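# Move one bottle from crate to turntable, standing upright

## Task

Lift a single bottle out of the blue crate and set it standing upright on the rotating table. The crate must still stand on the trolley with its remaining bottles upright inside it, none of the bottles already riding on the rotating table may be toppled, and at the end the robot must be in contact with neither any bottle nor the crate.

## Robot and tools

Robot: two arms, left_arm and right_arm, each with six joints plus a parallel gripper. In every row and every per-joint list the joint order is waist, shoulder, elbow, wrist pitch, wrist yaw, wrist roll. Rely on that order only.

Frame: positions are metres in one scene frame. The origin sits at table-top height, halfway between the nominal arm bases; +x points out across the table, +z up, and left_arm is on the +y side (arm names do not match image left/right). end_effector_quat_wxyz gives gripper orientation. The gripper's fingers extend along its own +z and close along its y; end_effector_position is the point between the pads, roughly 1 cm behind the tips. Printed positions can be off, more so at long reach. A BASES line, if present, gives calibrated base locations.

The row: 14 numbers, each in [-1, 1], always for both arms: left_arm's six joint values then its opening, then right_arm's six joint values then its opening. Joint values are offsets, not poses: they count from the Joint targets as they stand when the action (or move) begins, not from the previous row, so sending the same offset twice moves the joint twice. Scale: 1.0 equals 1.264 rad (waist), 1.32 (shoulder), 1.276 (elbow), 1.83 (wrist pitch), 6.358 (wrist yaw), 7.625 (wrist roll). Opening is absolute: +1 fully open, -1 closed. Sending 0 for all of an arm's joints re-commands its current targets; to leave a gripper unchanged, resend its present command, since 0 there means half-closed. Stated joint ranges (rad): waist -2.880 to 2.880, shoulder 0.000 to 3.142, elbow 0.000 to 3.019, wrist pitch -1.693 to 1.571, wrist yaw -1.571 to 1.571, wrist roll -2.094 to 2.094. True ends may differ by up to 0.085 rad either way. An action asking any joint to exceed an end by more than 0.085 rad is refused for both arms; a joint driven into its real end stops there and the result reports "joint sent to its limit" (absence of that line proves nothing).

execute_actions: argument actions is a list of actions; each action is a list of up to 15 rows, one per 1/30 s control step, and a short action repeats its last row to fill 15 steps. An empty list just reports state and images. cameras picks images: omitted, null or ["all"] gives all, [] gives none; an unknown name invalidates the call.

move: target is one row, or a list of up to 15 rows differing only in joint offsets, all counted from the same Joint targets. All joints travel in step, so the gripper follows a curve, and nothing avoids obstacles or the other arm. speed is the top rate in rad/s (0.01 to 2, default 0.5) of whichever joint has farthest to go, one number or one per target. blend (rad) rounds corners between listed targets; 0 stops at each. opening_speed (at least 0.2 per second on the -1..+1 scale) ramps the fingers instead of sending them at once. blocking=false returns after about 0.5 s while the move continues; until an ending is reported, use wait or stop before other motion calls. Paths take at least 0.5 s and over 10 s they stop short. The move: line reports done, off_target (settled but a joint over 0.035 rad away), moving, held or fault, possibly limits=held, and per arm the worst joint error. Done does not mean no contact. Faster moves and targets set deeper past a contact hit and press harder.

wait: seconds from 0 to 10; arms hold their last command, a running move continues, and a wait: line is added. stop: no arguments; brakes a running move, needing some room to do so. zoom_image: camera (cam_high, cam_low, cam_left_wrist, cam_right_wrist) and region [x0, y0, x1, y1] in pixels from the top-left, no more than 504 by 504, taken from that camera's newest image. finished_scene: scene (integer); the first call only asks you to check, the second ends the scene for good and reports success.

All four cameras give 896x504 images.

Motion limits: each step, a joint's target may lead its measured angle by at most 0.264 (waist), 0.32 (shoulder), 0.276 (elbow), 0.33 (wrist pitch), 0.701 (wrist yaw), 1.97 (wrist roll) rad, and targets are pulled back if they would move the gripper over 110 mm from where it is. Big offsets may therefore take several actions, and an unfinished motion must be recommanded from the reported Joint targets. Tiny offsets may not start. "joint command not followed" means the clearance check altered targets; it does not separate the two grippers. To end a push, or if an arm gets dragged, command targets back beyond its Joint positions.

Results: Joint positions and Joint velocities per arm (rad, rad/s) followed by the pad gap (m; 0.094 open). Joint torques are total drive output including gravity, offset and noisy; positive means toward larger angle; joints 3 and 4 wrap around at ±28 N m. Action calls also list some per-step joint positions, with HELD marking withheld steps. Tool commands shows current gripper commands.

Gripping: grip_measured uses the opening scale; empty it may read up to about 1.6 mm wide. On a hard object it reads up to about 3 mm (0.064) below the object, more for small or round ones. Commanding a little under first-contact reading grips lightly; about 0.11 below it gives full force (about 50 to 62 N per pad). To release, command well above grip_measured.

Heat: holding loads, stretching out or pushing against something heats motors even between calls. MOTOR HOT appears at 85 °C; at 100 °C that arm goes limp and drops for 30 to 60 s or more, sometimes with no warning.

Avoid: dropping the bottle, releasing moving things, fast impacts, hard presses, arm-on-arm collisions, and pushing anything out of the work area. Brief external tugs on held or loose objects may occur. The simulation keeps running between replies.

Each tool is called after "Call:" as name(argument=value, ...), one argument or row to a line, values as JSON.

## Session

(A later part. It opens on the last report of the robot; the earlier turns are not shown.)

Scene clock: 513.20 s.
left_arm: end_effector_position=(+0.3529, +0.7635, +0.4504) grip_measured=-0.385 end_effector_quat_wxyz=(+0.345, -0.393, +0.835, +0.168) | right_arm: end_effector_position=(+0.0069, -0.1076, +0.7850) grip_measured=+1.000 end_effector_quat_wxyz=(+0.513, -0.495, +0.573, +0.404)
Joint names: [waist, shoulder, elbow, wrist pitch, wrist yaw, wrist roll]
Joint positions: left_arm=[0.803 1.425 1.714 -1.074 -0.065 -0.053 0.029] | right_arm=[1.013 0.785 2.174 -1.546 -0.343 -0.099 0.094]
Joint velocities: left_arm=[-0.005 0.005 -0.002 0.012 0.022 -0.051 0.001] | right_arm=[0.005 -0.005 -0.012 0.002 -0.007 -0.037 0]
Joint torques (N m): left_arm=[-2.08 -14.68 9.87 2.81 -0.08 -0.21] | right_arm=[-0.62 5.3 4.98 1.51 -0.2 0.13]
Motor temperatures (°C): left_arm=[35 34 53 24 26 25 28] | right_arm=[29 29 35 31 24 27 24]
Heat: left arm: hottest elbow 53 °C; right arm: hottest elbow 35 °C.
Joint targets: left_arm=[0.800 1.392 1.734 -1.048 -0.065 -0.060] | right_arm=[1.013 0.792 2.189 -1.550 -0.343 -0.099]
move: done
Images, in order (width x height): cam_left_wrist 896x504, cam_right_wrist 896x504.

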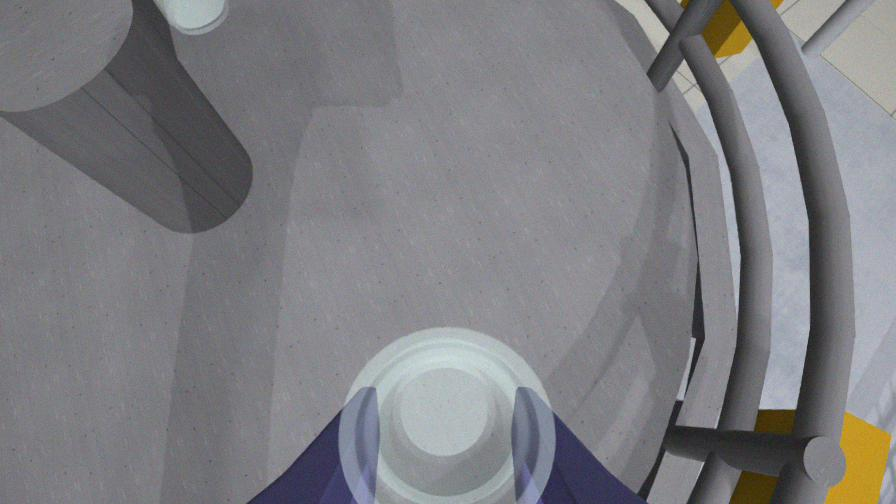

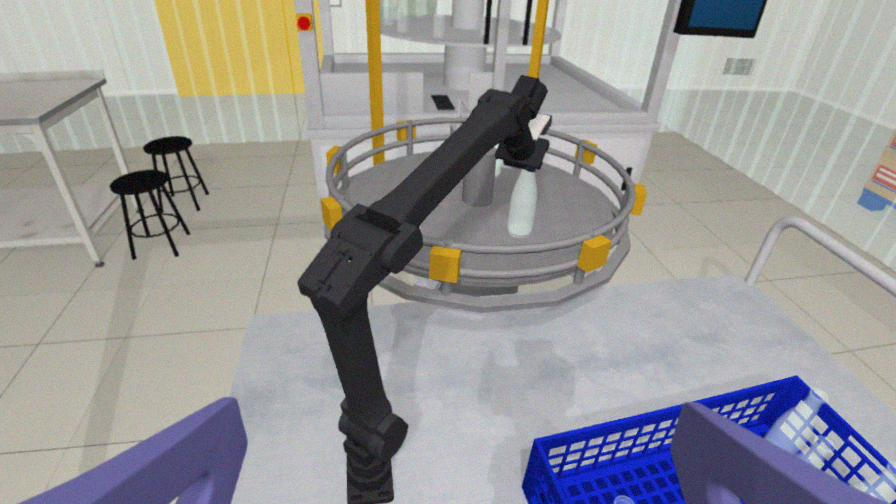

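Call:
move(
  target=[0, -0.0121, -0.0658, 0.0372, 0, 0, -0.53, 0, 0, 0, 0, 0, 0, 1],
  speed=0.1,
  cameras=["cam_left_wrist", "cam_right_wrist"],
)

Call:
zoom_image(
  camera="cam_right_wrist",
  region=[420, 60, 640, 280],
)

Scene clock: 523.83 s.
left_arm: end_effector_position=(+0.3535, +0.7641, +0.4244) grip_measured=-0.385 end_effector_quat_wxyz=(+0.345, -0.394, +0.836, +0.167) | right_arm: end_effector_position=(+0.0069, -0.1076, +0.7850) grip_measured=+1.000 end_effector_quat_wxyz=(+0.513, -0.495, +0.573, +0.404)
Joint names: [waist, shoulder, elbow, wrist pitch, wrist yaw, wrist roll]
Joint positions: left_arm=[0.803 1.411 1.631 -1.006 -0.065 -0.053 0.029] | right_arm=[1.013 0.785 2.174 -1.546 -0.343 -0.099 0.094]
Joint velocities: left_arm=[0.005 -0.015 -0.007 0.007 0.051 0.037 0] | right_arm=[0.005 0.015 -0.022 0.022 0.037 0.051 0]
Joint torques (N m): left_arm=[-1.79 -14.92 9.99 2.59 -0.06 -0.2] | right_arm=[-0.67 5.36 4.97 1.51 -0.2 0.13]
Motor temperatures (°C): left_arm=[35 34 53 24 26 25 29] | right_arm=[29 29 35 30 24 27 24]
Heat: left arm: hottest elbow 53 °C; right arm: hottest elbow 35 °C.
Joint targets: left_arm=[0.800 1.376 1.649 -0.980 -0.065 -0.060] | right_arm=[1.013 0.792 2.189 -1.550 -0.343 -0.099]
move: done
Images, in order (width x height): cam_left_wrist 896x504, cam_right_wrist 896x504.

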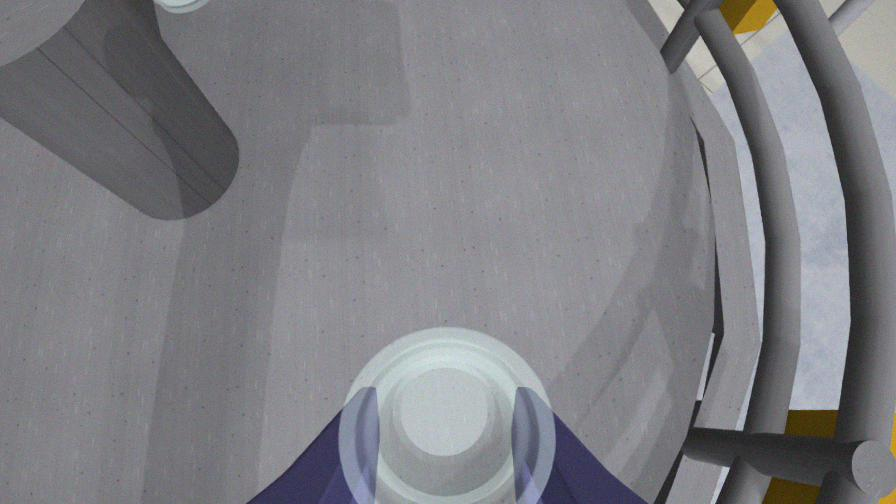

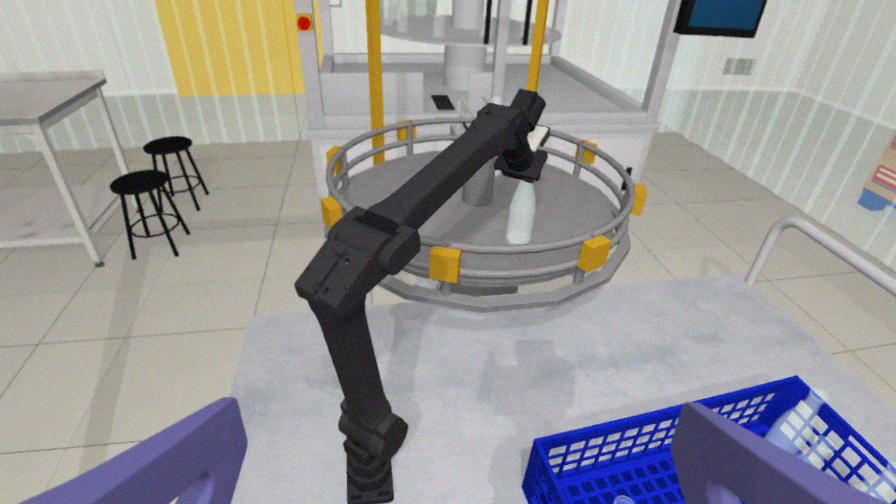

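Scaled by 2.291 from the camera's 896x504 image, which has a finer 1280x720 frame.

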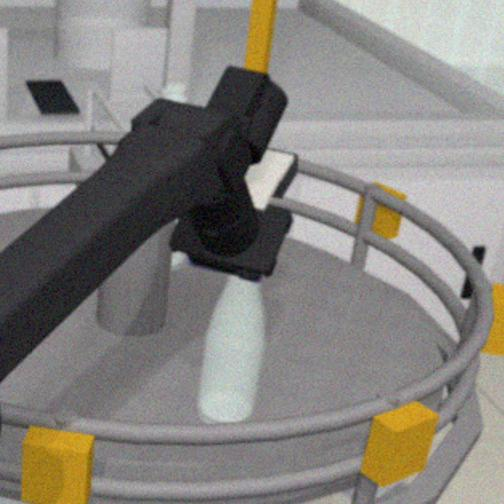

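Call:
move(
  target=[0, -0.0091, -0.0498, 0.0293, 0, 0, -0.53, 0, 0, 0, 0, 0, 0, 1],
  speed=0.08,
  cameras=["cam_left_wrist", "cam_right_wrist"],
)

Call:
zoom_image(
  camera="cam_right_wrist",
  region=[420, 60, 640, 280],
)

Scene clock: 539.20 s.
left_arm: end_effector_position=(+0.3531, +0.7636, +0.4080) grip_measured=-0.385 end_effector_quat_wxyz=(+0.348, -0.393, +0.834, +0.168) | right_arm: end_effector_position=(+0.0069, -0.1076, +0.7850) grip_measured=+1.000 end_effector_quat_wxyz=(+0.513, -0.495, +0.573, +0.404)
Joint names: [waist, shoulder, elbow, wrist pitch, wrist yaw, wrist roll]
Joint positions: left_arm=[0.803 1.397 1.569 -0.951 -0.065 -0.054 0.029] | right_arm=[1.013 0.785 2.174 -1.546 -0.343 -0.099 0.094]
Joint velocities: left_arm=[0.005 -0.015 0.007 -0.007 -0.066 0.007 -0.001] | right_arm=[-0.005 0.005 0.002 -0.012 -0.125 0.022 0]
Joint torques (N m): left_arm=[-2.49 -14.15 9.96 2.74 -0.11 -0.18] | right_arm=[-0.62 5.36 5 1.51 -0.2 0.13]
Motor temperatures (°C): left_arm=[35 33 53 24 25 25 29] | right_arm=[29 29 34 30 24 27 24]
Heat: left arm: hottest elbow 53 °C; right arm: hottest elbow 34 °C.
Joint targets: left_arm=[0.800 1.364 1.586 -0.926 -0.065 -0.060] | right_arm=[1.013 0.792 2.189 -1.550 -0.343 -0.099]
move: done
Images, in order (width x height): cam_left_wrist 896x504, cam_right_wrist 896x504.

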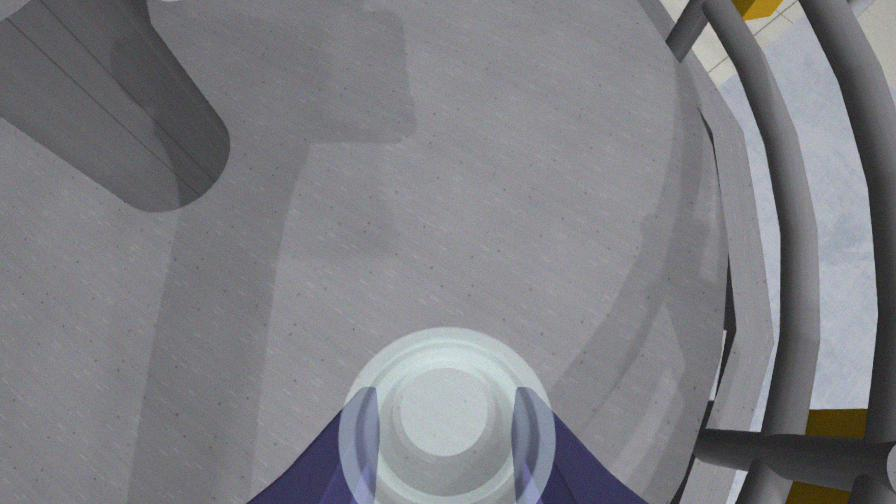

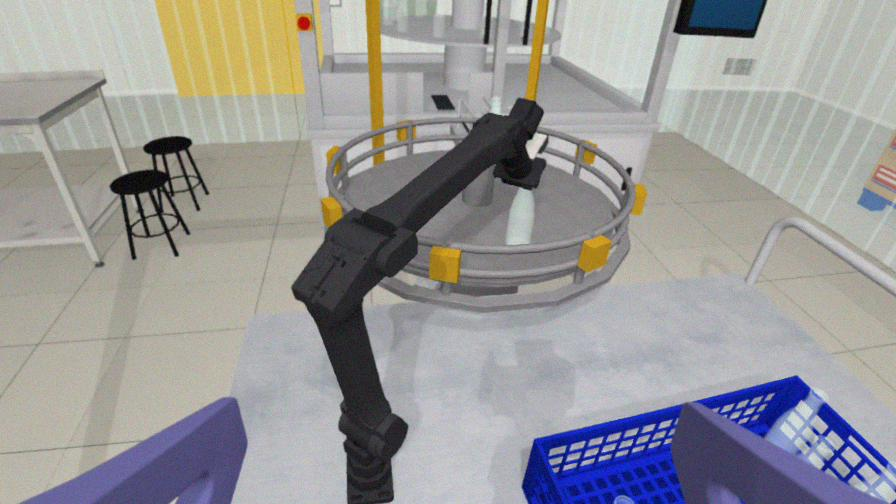

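Scaled by 2.291 from the camera's 896x504 image, which has a finer 1280x720 frame.

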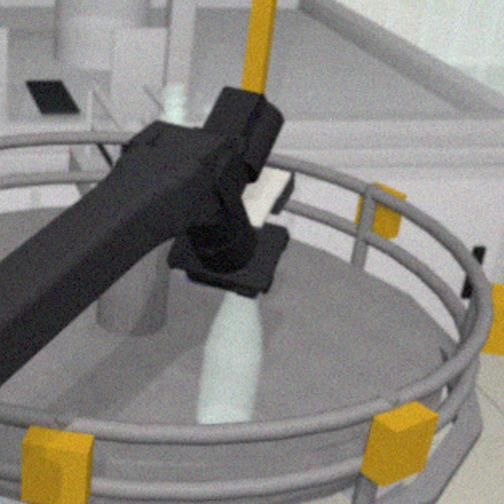

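Call:
move(
  target=[0, -0.0030, -0.0301, 0.0167, 0, 0, -0.53, 0, 0, 0, 0, 0, 0, 1],
  speed=0.08,
  cameras=["cam_left_wrist", "cam_right_wrist"],
)

Call:
zoom_image(
  camera="cam_right_wrist",
  region=[420, 60, 640, 280],
)

Scene clock: 546.67 s.
left_arm: end_effector_position=(+0.3532, +0.7634, +0.4078) grip_measured=-0.385 end_effector_quat_wxyz=(+0.360, -0.392, +0.829, +0.172) | right_arm: end_effector_position=(+0.0069, -0.1076, +0.7850) grip_measured=+1.000 end_effector_quat_wxyz=(+0.513, -0.495, +0.573, +0.404)
Joint names: [waist, shoulder, elbow, wrist pitch, wrist yaw, wrist roll]
Joint positions: left_arm=[0.802 1.382 1.54 -0.91 -0.065 -0.056 0.029] | right_arm=[1.013 0.785 2.174 -1.546 -0.343 -0.099 0.094]
Joint velocities: left_arm=[0.005 0.005 -0.007 0.022 -0.051 0.007 -0.001] | right_arm=[-0.005 -0.015 -0.012 -0.017 -0.022 0.022 0]
Joint torques (N m): left_arm=[-1.79 -13.68 9.25 2.18 -0.06 -0.16] | right_arm=[-0.62 5.36 4.97 1.51 -0.2 0.13]
Motor temperatures (°C): left_arm=[35 33 53 24 25 25 29] | right_arm=[28 29 34 30 24 27 24]
Heat: left arm: hottest elbow 53 °C; right arm: hottest elbow 34 °C.
Joint targets: left_arm=[0.800 1.360 1.547 -0.896 -0.065 -0.060] | right_arm=[1.013 0.792 2.189 -1.550 -0.343 -0.099]
move: done
Images, in order (width x height): cam_left_wrist 896x504, cam_right_wrist 896x504.

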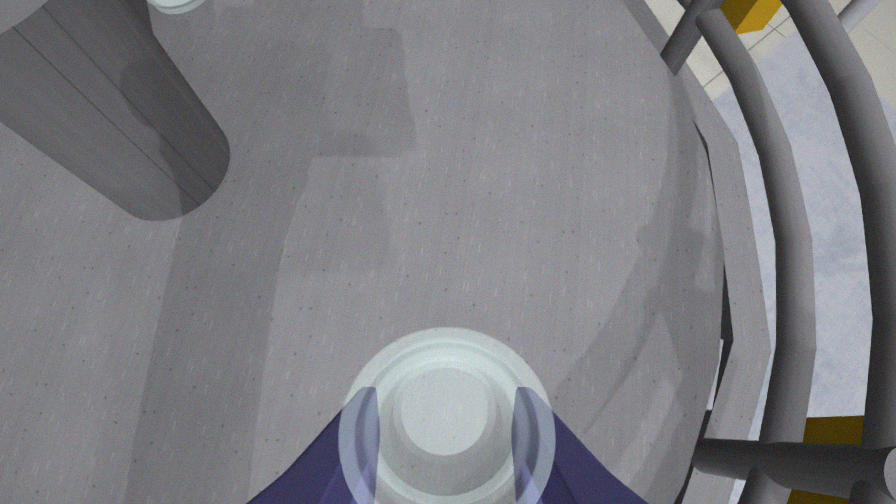

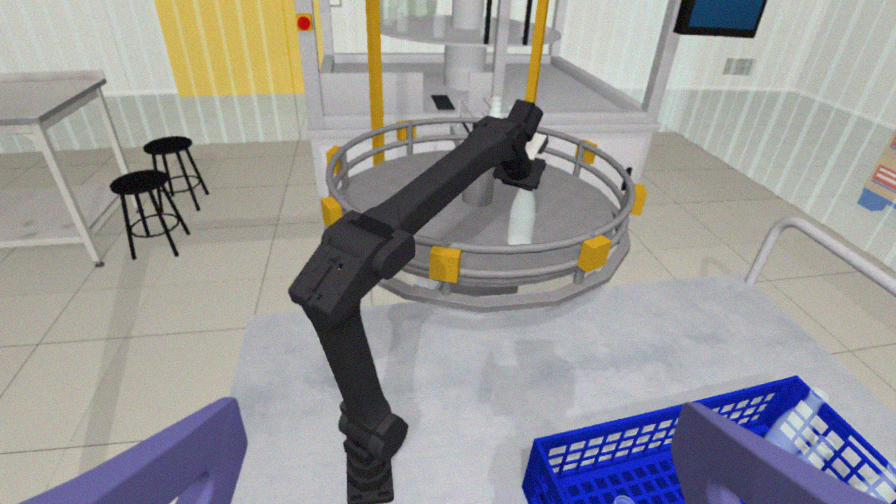

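Scaled by 2.291 from the camera's 896x504 image, which has a finer 1280x720 frame.

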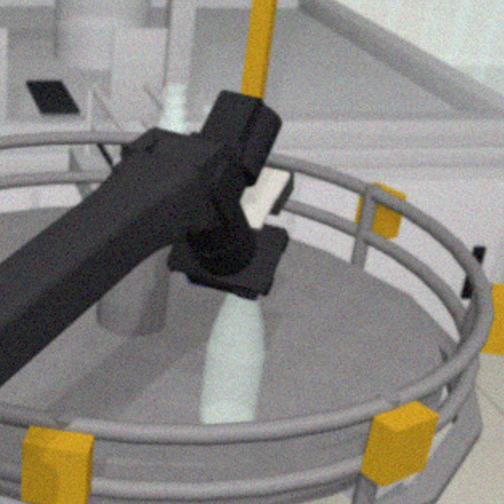

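Call:
move(
  target=[0, 0.0117, 0.0250, -0.0200, 0, 0, -0.53, 0, 0, 0, 0, 0, 0, 1],
  speed=0.1,
  cameras=["cam_left_wrist"],
)

Scene clock: 578.07 s.
left_arm: end_effector_position=(+0.3535, +0.7624, +0.4071) grip_measured=-0.385 end_effector_quat_wxyz=(+0.360, -0.394, +0.829, +0.170) | right_arm: end_effector_position=(+0.0069, -0.1076, +0.7850) grip_measured=+1.000 end_effector_quat_wxyz=(+0.513, -0.495, +0.573, +0.404)
Joint names: [waist, shoulder, elbow, wrist pitch, wrist yaw, wrist roll]
Joint positions: left_arm=[0.802 1.382 1.54 -0.913 -0.062 -0.061 0.029] | right_arm=[1.013 0.785 2.174 -1.546 -0.343 -0.099 0.094]
Joint velocities: left_arm=[-0.005 -0.005 -0.017 -0.022 0.051 -0.037 -0.001] | right_arm=[-0.005 -0.005 -0.017 -0.007 -0.037 -0.037 0]
Joint torques (N m): left_arm=[-1.49 -12.16 11.49 0.88 -0.17 -0.15] | right_arm=[-0.62 5.36 4.97 1.5 -0.2 0.13]
Motor temperatures (°C): left_arm=[35 34 53 24 25 25 29] | right_arm=[28 29 34 30 24 26 23]
Heat: left arm: hottest elbow 53 °C; right arm: hottest elbow 34 °C.
Joint targets: left_arm=[0.800 1.375 1.579 -0.932 -0.065 -0.060] | right_arm=[1.013 0.792 2.189 -1.550 -0.343 -0.099]
move: off_target (left_arm); left_arm: the elbow is farthest, 0.038 rad from its target
Images, in order (width x height): cam_left_wrist 896x504.

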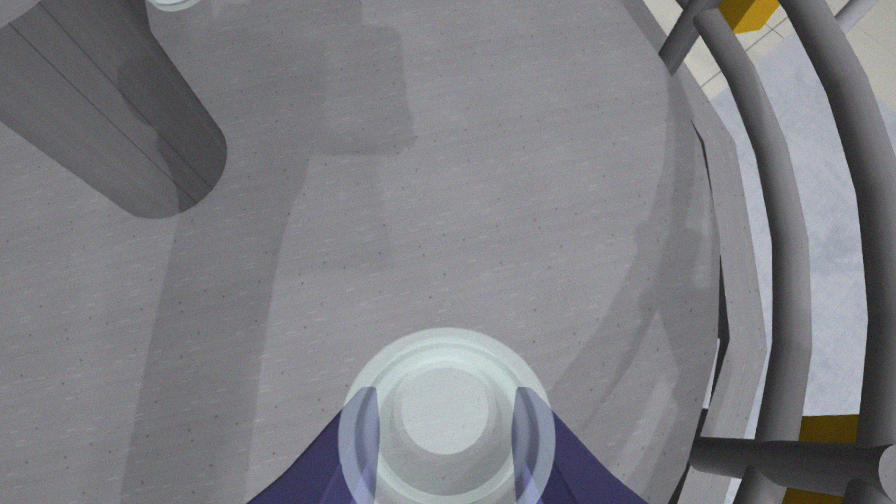

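Call:
move(
  target=[0, 0, 0, 0, 0, 0, 0.6, 0, 0, 0, 0, 0, 0, 1],
  opening_speed=1.0,
  cameras=["cam_left_wrist", "cam_right_wrist"],
)

Scene clock: 597.30 s.
left_arm: end_effector_position=(+0.3519, +0.7603, +0.4053) grip_measured=+0.598 end_effector_quat_wxyz=(+0.354, -0.395, +0.831, +0.167) | right_arm: end_effector_position=(+0.0069, -0.1076, +0.7850) grip_measured=+1.000 end_effector_quat_wxyz=(+0.513, -0.495, +0.573, +0.404)
Joint names: [waist, shoulder, elbow, wrist pitch, wrist yaw, wrist roll]
Joint positions: left_arm=[0.801 1.381 1.54 -0.927 -0.062 -0.063 0.075] | right_arm=[1.013 0.785 2.174 -1.546 -0.343 -0.099 0.094]
Joint velocities: left_arm=[-0.005 -0.005 0.002 -0.022 -0.037 -0.022 0] | right_arm=[-0.015 -0.015 -0.012 -0.002 0.037 0.037 0]
Joint torques (N m): left_arm=[-2.61 -12.45 11.62 1.47 -0.2 -0.06] | right_arm=[-0.62 5.42 4.97 1.52 -0.2 0.13]
Motor temperatures (°C): left_arm=[35 34 57 23 25 25 29] | right_arm=[28 28 34 30 24 26 23]
Heat: left arm: hottest elbow 57 °C; right arm: hottest elbow 34 °C.
Joint targets: left_arm=[0.800 1.375 1.579 -0.932 -0.065 -0.060] | right_arm=[1.013 0.792 2.189 -1.550 -0.343 -0.099]
move: off_target (left_arm); left_arm: the elbow is farthest, 0.039 rad from its target
Images, in order (width x height): cam_left_wrist 896x504, cam_right_wrist 896x504.

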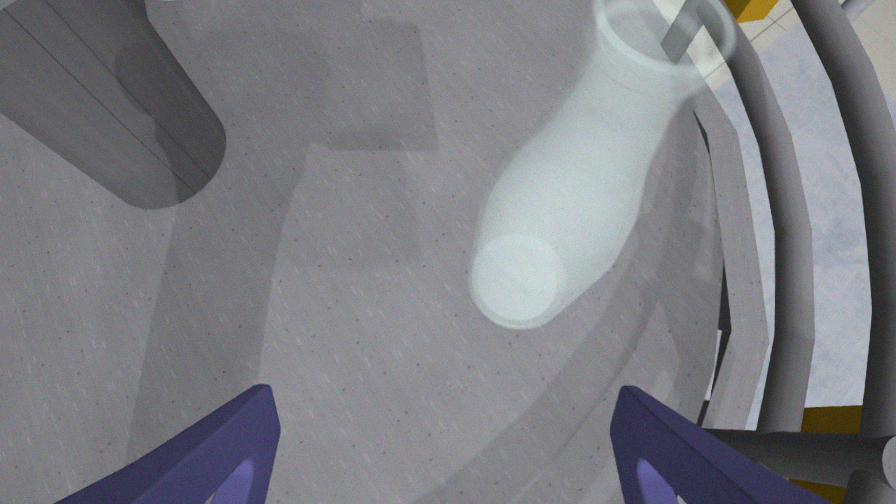

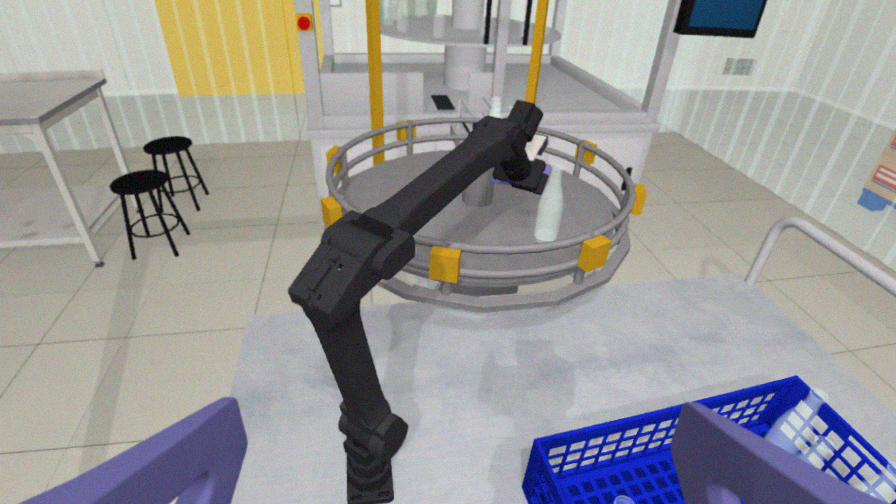

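Call:
wait(
  seconds=0.1,
  cameras=["cam_left_wrist", "cam_right_wrist", "cam_high"],
)

Scene clock: 607.20 s.
left_arm: end_effector_position=(+0.3519, +0.7603, +0.4053) grip_measured=+0.598 end_effector_quat_wxyz=(+0.354, -0.395, +0.831, +0.167) | right_arm: end_effector_position=(+0.0069, -0.1076, +0.7850) grip_measured=+1.000 end_effector_quat_wxyz=(+0.513, -0.495, +0.573, +0.404)
Joint names: [waist, shoulder, elbow, wrist pitch, wrist yaw, wrist roll]
Joint positions: left_arm=[0.801 1.381 1.54 -0.927 -0.062 -0.063 0.075] | right_arm=[1.013 0.785 2.174 -1.546 -0.343 -0.099 0.094]
Joint velocities: left_arm=[0.005 -0.005 0.002 -0.012 -0.037 -0.095 0] | right_arm=[0.005 0.005 -0.027 0.012 0.022 0.022 0]
Joint torques (N m): left_arm=[-1.79 -12.63 11.56 1.42 -0.2 -0.09] | right_arm=[-0.62 5.36 4.96 1.5 -0.2 0.13]
Motor temperatures (°C): left_arm=[35 34 57 23 25 25 28] | right_arm=[28 28 34 30 24 26 23]
Heat: left arm: hottest elbow 57 °C; right arm: hottest elbow 34 °C.
Joint targets: left_arm=[0.800 1.375 1.579 -0.932 -0.065 -0.060] | right_arm=[1.013 0.792 2.189 -1.550 -0.343 -0.099]
Tool commands: left_gripper/opening=+0.6 right_gripper/opening=+1.0
wait: 0.10 s; at rest from the start
Images, in order (width x height): cam_high 896x504, cam_left_wrist 896x504, cam_right_wrist 896x504.

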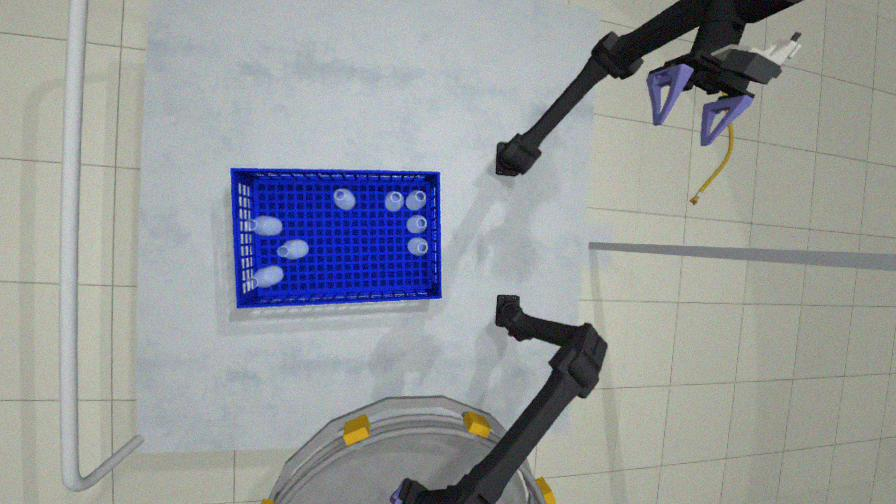

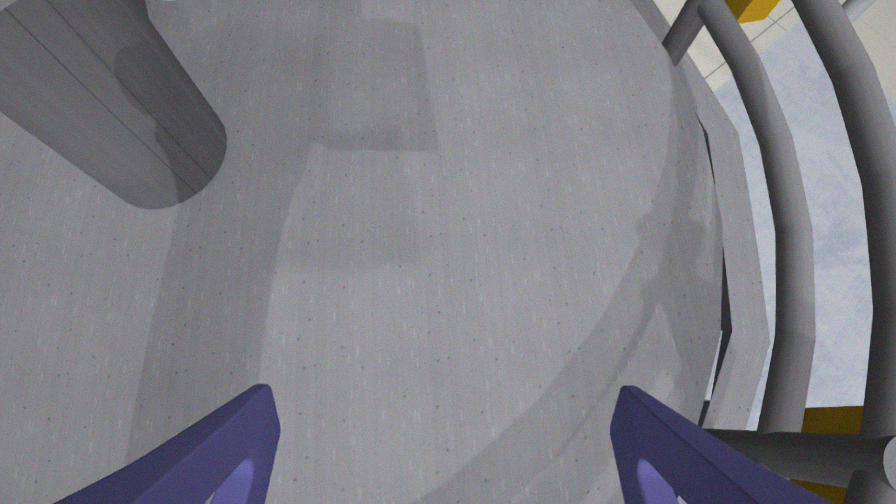

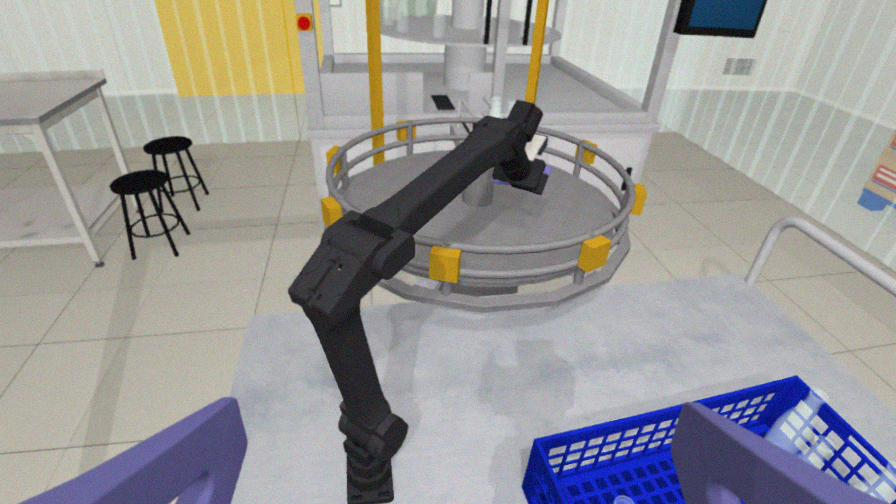

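Call:
move(
  target=[0, 0.123, 0.455, -0.243, 0, 0, 0.6, 0, 0, 0, 0, 0, 0, 1],
  speed=0.8,
  cameras=["cam_left_wrist", "cam_right_wrist", "cam_high"],
)

Scene clock: 627.93 s.
left_arm: end_effector_position=(+0.3495, +0.7579, +0.5444) grip_measured=+0.598 end_effector_quat_wxyz=(+0.343, -0.397, +0.836, +0.163) | right_arm: end_effector_position=(+0.0069, -0.1076, +0.7850) grip_measured=+1.000 end_effector_quat_wxyz=(+0.513, -0.495, +0.573, +0.404)
Joint names: [waist, shoulder, elbow, wrist pitch, wrist yaw, wrist roll]
Joint positions: left_arm=[0.801 1.533 2.11 -1.372 -0.062 -0.063 0.075] | right_arm=[1.013 0.785 2.174 -1.546 -0.343 -0.099 0.094]
Joint velocities: left_arm=[-0.005 0.005 0.012 -0.027 0.022 -0.007 0] | right_arm=[0.005 0.005 0.017 -0.012 -0.066 -0.022 0]
Joint torques (N m): left_arm=[-2.2 -12.04 11.25 1.37 -0.19 -0.1] | right_arm=[-0.56 5.36 4.97 1.48 -0.19 0.13]
Motor temperatures (°C): left_arm=[34 34 58 23 25 25 27] | right_arm=[28 28 34 30 24 26 23]
Heat: left arm: hottest elbow 58 °C; right arm: hottest elbow 34 °C.
Joint targets: left_arm=[0.800 1.538 2.160 -1.377 -0.065 -0.060] | right_arm=[1.013 0.792 2.189 -1.550 -0.343 -0.099]
move: off_target (left_arm); left_arm: the elbow is farthest, 0.050 rad from its target
Images, in order (width x height): cam_high 896x504, cam_left_wrist 896x504, cam_right_wrist 896x504.

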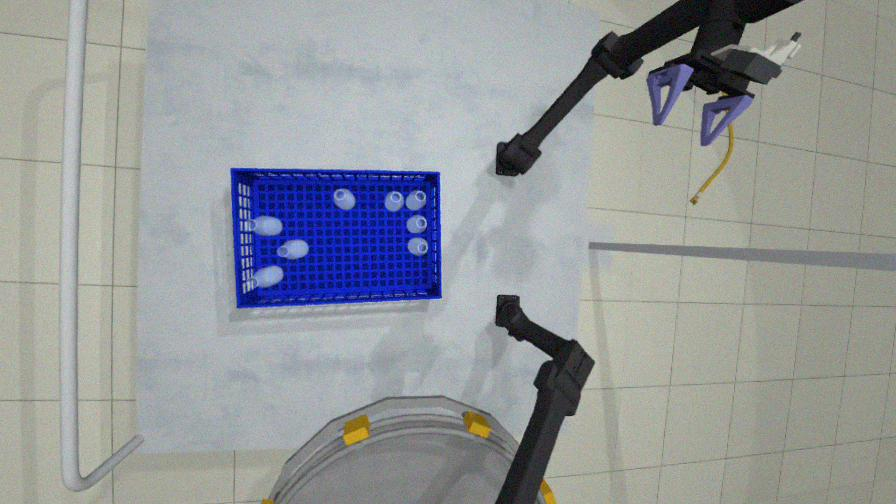

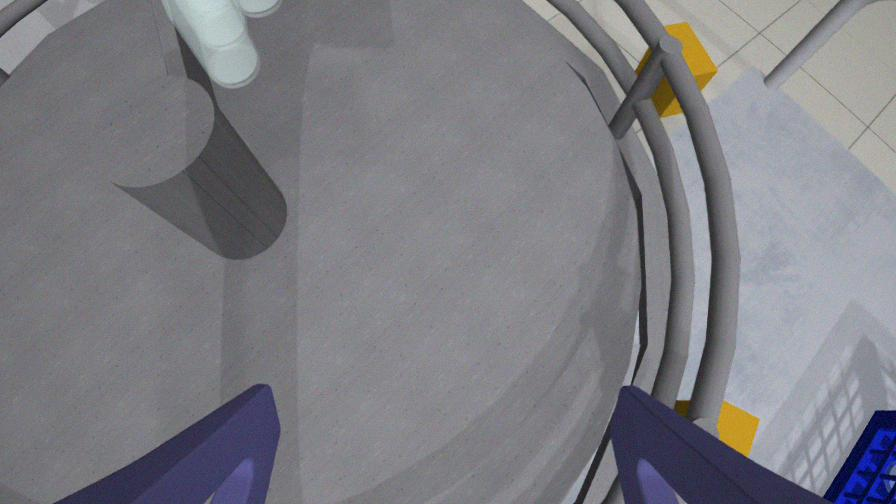

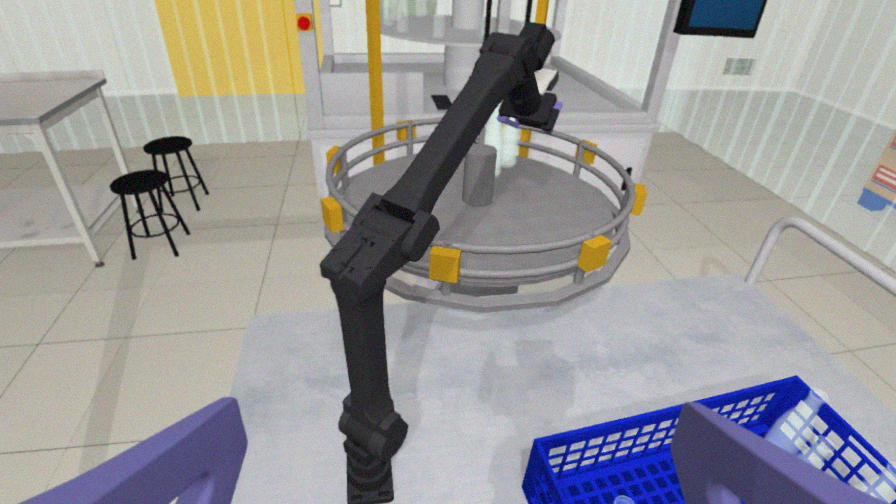

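Call:
zoom_image(
  camera="cam_left_wrist",
  region=[60, 0, 360, 170],
)

Call:
zoom_image(
  camera="cam_right_wrist",
  region=[400, 60, 640, 220],
)

Scaled by 1.680 from the camera's 896x504 image, which has a finer 1280x720 frame.

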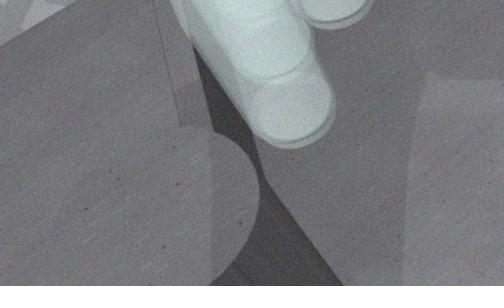

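Scaled by 2.100 from the camera's 896x504 image, which has a finer 1280x720 frame.

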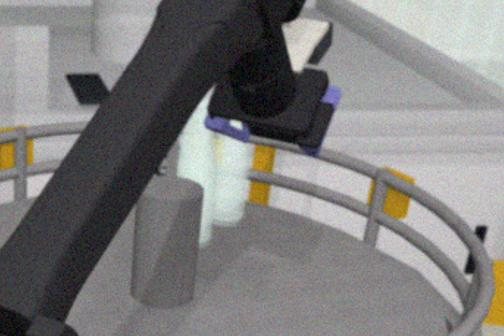

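Call:
move(
  target=[-0.4747, -0.10, 0.06, 0.0, 0, 0, 0.6, 0, 0, 0, 0, 0, 0, 1],
  speed=0.7,
  cameras=["cam_right_wrist", "cam_high"],
)

Call:
zoom_image(
  camera="cam_right_wrist",
  region=[400, 60, 600, 220],
)

Scene clock: 640.87 s.
left_arm: end_effector_position=(+0.4477, +0.4509, +0.6544) grip_measured=+0.598 end_effector_quat_wxyz=(+0.474, -0.128, +0.869, +0.059) | right_arm: end_effector_position=(+0.0069, -0.1076, +0.7850) grip_measured=+1.000 end_effector_quat_wxyz=(+0.513, -0.495, +0.573, +0.404)
Joint names: [waist, shoulder, elbow, wrist pitch, wrist yaw, wrist roll]
Joint positions: left_arm=[0.197 1.402 2.199 -1.372 -0.064 -0.063 0.075] | right_arm=[1.013 0.785 2.174 -1.546 -0.343 -0.099 0.094]
Joint velocities: left_arm=[-0.005 -0.005 0.002 -0.002 -0.022 0.007 0] | right_arm=[0.005 0.005 -0.012 -0.022 0.022 0.051 0]
Joint torques (N m): left_arm=[-1.85 -9.47 9.24 1.66 -0.11 -0.07] | right_arm=[-0.62 5.3 4.98 1.51 -0.2 0.13]
Motor temperatures (°C): left_arm=[34 34 56 23 25 25 27] | right_arm=[28 28 34 30 24 26 23]
Heat: left arm: hottest elbow 56 °C; right arm: hottest elbow 34 °C.
Joint targets: left_arm=[0.200 1.406 2.236 -1.377 -0.065 -0.060] | right_arm=[1.013 0.792 2.189 -1.550 -0.343 -0.099]
move: off_target (left_arm); left_arm: the elbow is farthest, 0.038 rad from its target
Images, in order (width x height): cam_high 896x504, cam_right_wrist 896x504.

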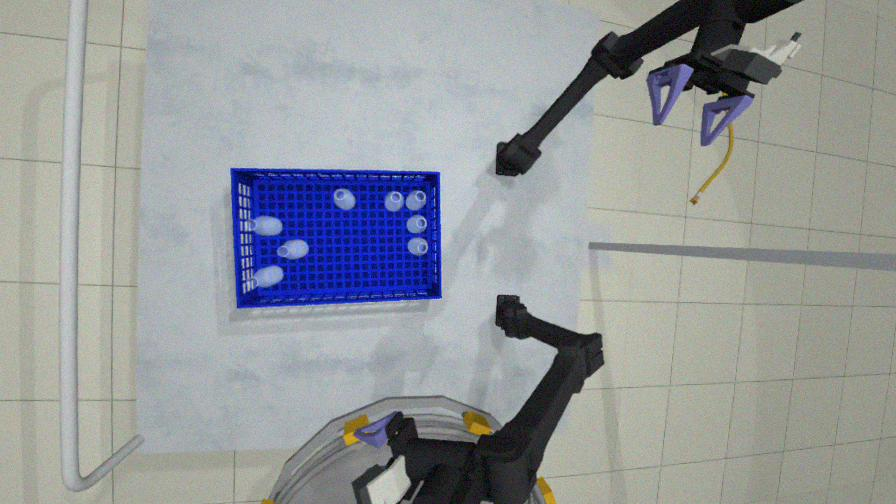

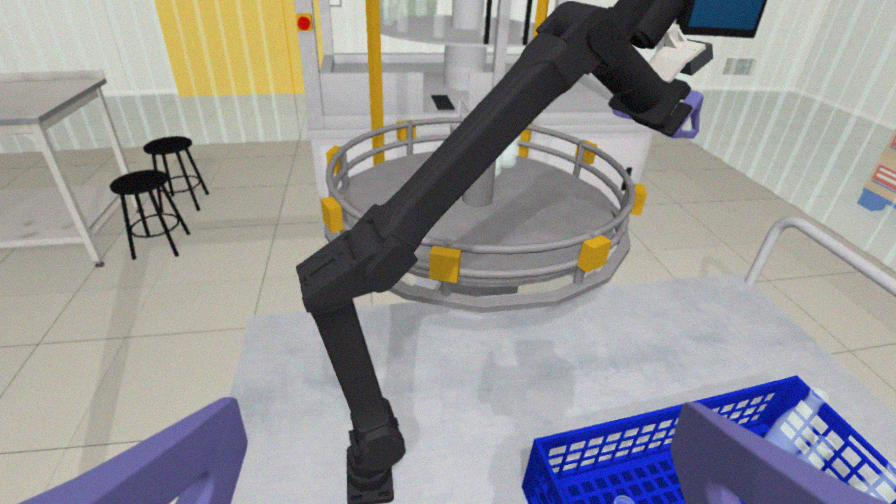

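Scaled by 2.520 from the camera's 896x504 image, which has a finer 1280x720 frame.

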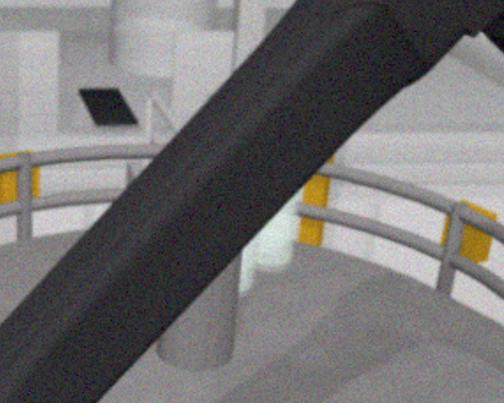

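Call:
move(
  target=[-0.3639, -0.1712, -0.6317, 0.2060, 0, 0, 0.6, 0, 0, 0, 0, 0, 0, 1],
  speed=0.8,
  cameras=["cam_right_wrist", "cam_high"],
)

Call:
zoom_image(
  camera="cam_right_wrist",
  region=[400, 60, 600, 220],
)

Scene clock: 658.53 s.
left_arm: end_effector_position=(+0.4372, +0.2278, +0.4219) grip_measured=+0.598 end_effector_quat_wxyz=(+0.383, +0.079, +0.920, -0.033) | right_arm: end_effector_position=(+0.0069, -0.1076, +0.7850) grip_measured=+1.000 end_effector_quat_wxyz=(+0.513, -0.495, +0.573, +0.404)
Joint names: [waist, shoulder, elbow, wrist pitch, wrist yaw, wrist roll]
Joint positions: left_arm=[-0.258 1.191 1.423 -1.016 -0.064 -0.063 0.075] | right_arm=[1.013 0.785 2.174 -1.546 -0.343 -0.099 0.094]
Joint velocities: left_arm=[0.015 0.005 0.012 -0.012 -0.051 0.051 0] | right_arm=[-0.005 -0.005 0.002 -0.022 0.051 -0.022 0]
Joint torques (N m): left_arm=[-1.79 -10.05 9.24 2.24 -0.11 -0.08] | right_arm=[-0.62 5.36 4.97 1.5 -0.2 0.13]
Motor temperatures (°C): left_arm=[34 33 55 23 25 25 26] | right_arm=[28 28 34 30 24 26 23]
Heat: left arm: hottest elbow 55 °C; right arm: hottest elbow 34 °C.
Joint targets: left_arm=[-0.260 1.179 1.430 -1.000 -0.065 -0.060] | right_arm=[1.013 0.792 2.189 -1.550 -0.343 -0.099]
move: done
Images, in order (width x height): cam_high 896x504, cam_right_wrist 896x504.

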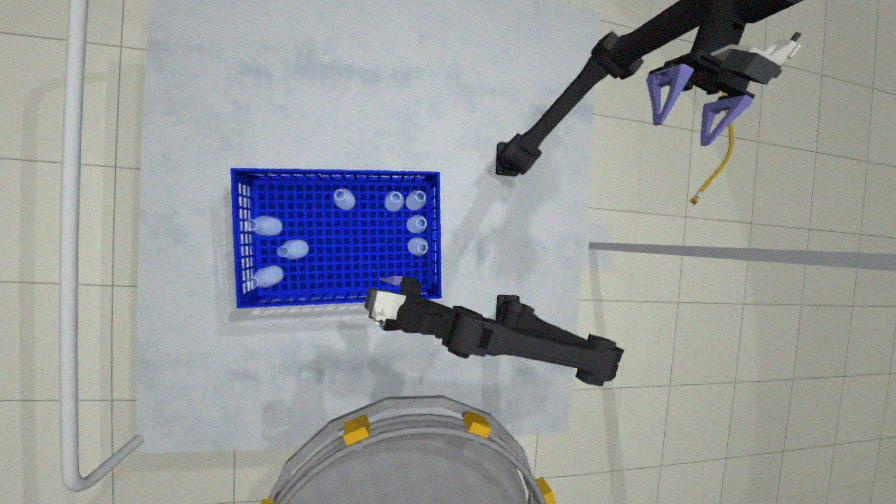

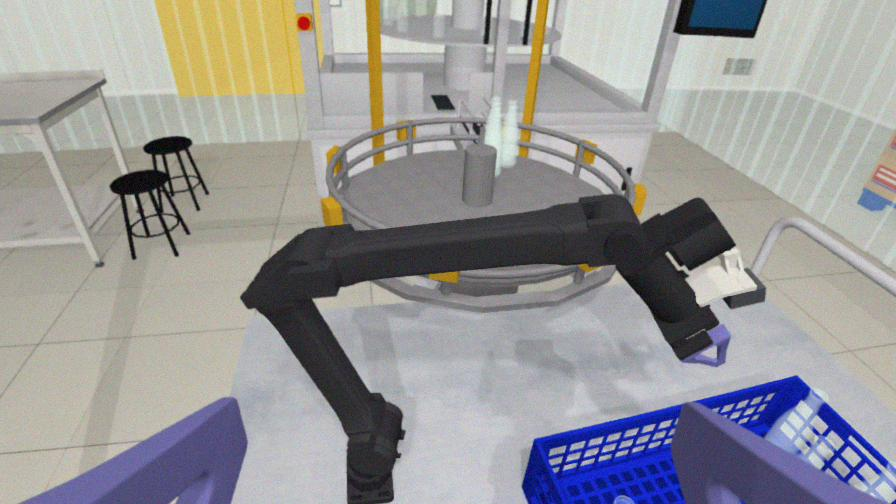

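Scaled by 2.520 from the camera's 896x504 image, which has a finer 1280x720 frame.

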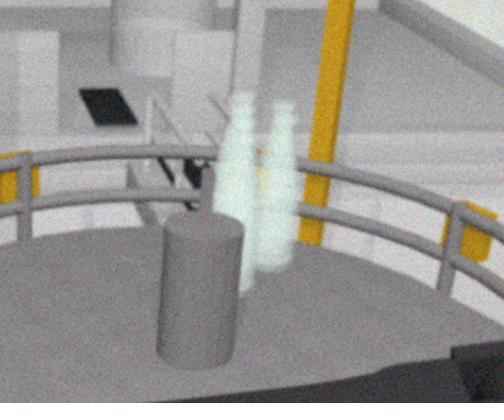

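Call:
zoom_image(
  camera="cam_right_wrist",
  region=[460, 80, 540, 200],
)

Scaled by 4.200 from the camera's 896x504 image, which has a finer 1280x720 frame.

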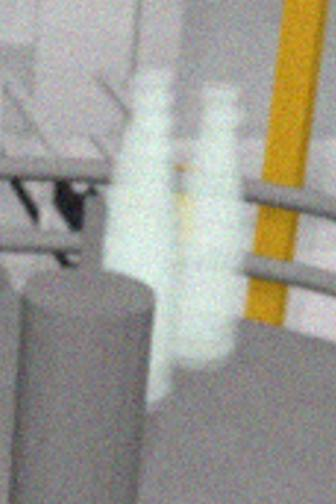

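Call:
move(
  target=[1.0, 0.0652, 0.3918, -0.0710, 0, 0, 0.6, 0, 0, 0, 0, 0, 0, 1],
  speed=0.9,
  cameras=["cam_left_wrist", "cam_right_wrist"],
)

Call:
zoom_image(
  camera="cam_left_wrist",
  region=[250, 0, 550, 200],
)

Scene clock: 698.80 s.
left_arm: end_effector_position=(+0.2185, +0.7678, +0.6168) grip_measured=+0.599 end_effector_quat_wxyz=(+0.442, -0.451, +0.732, +0.255) | right_arm: end_effector_position=(+0.0069, -0.1076, +0.7850) grip_measured=+1.000 end_effector_quat_wxyz=(+0.513, -0.495, +0.573, +0.404)
Joint names: [waist, shoulder, elbow, wrist pitch, wrist yaw, wrist roll]
Joint positions: left_arm=[1.005 1.259 1.883 -1.125 -0.064 -0.063 0.075] | right_arm=[1.013 0.785 2.174 -1.546 -0.343 -0.099 0.094]
Joint velocities: left_arm=[-0.015 -0.005 0.002 0.007 0.022 0.037 0] | right_arm=[0.015 -0.015 0.012 0.022 0.022 -0.022 0]
Joint torques (N m): left_arm=[-1.73 -8.29 11.02 1.73 -0.12 -0.09] | right_arm=[-0.56 5.36 4.97 1.51 -0.2 0.13]
Motor temperatures (°C): left_arm=[34 32 56 24 25 25 26] | right_arm=[28 28 34 29 24 26 23]
Heat: left arm: hottest elbow 56 °C; right arm: hottest elbow 34 °C.
Joint targets: left_arm=[1.004 1.266 1.931 -1.130 -0.065 -0.060] | right_arm=[1.013 0.792 2.189 -1.550 -0.343 -0.099]
move: off_target (left_arm); left_arm: the elbow is farthest, 0.047 rad from its target
Images, in order (width x height): cam_left_wrist 896x504, cam_right_wrist 896x504.

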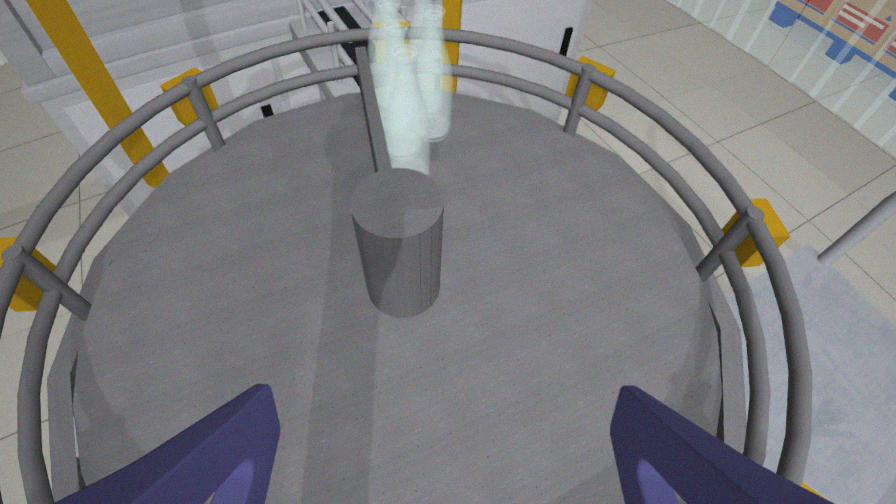

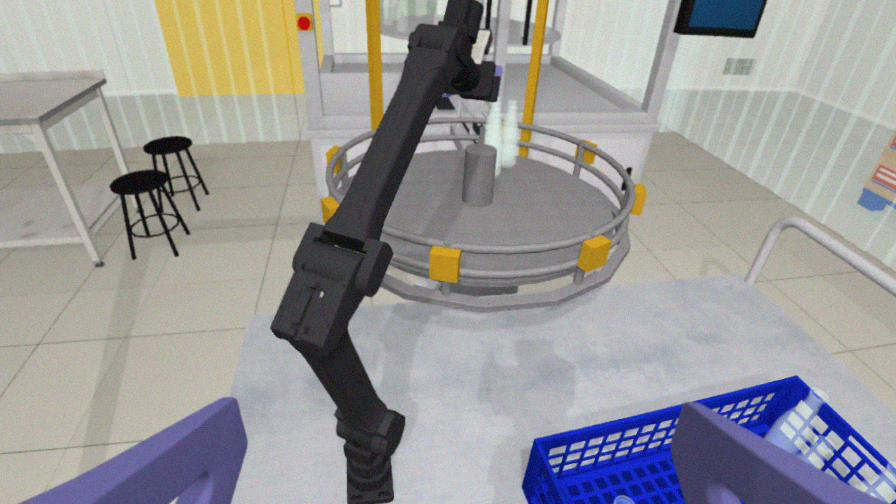

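Scaled by 1.680 from the camera's 896x504 image, which has a finer 1280x720 frame.

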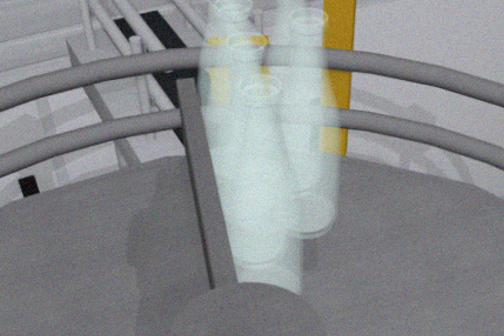

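Call:
finished_scene(
  scene=1,
)

This call ended nothing. Check each condition of the task against the scene as it is now, look again where you are not sure, and mend what is not met. Then call finished_scene again.

Call:
zoom_image(
  camera="cam_left_wrist",
  region=[340, 0, 480, 200],
)

Call:
zoom_image(
  camera="cam_right_wrist",
  region=[460, 80, 540, 200],
)

Scaled by 2.520 from the camera's 896x504 image, which has a finer 1280x720 frame.

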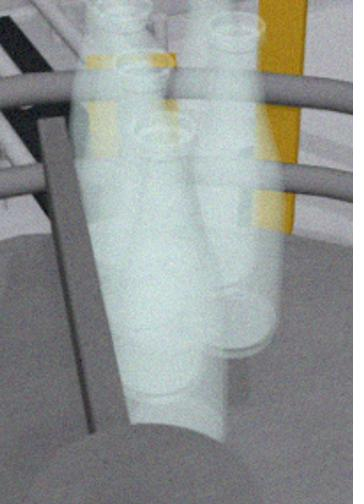

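Scaled by 4.200 from the camera's 896x504 image, which has a finer 1280x720 frame.

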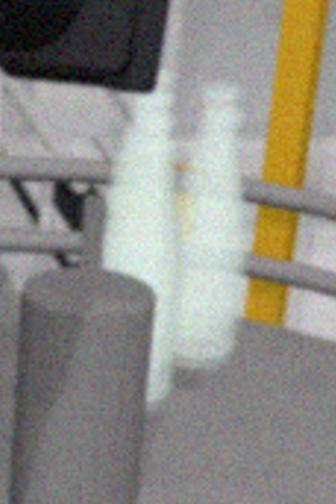

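Call:
finished_scene(
  scene=1,
)

The scene is finished: the task was done.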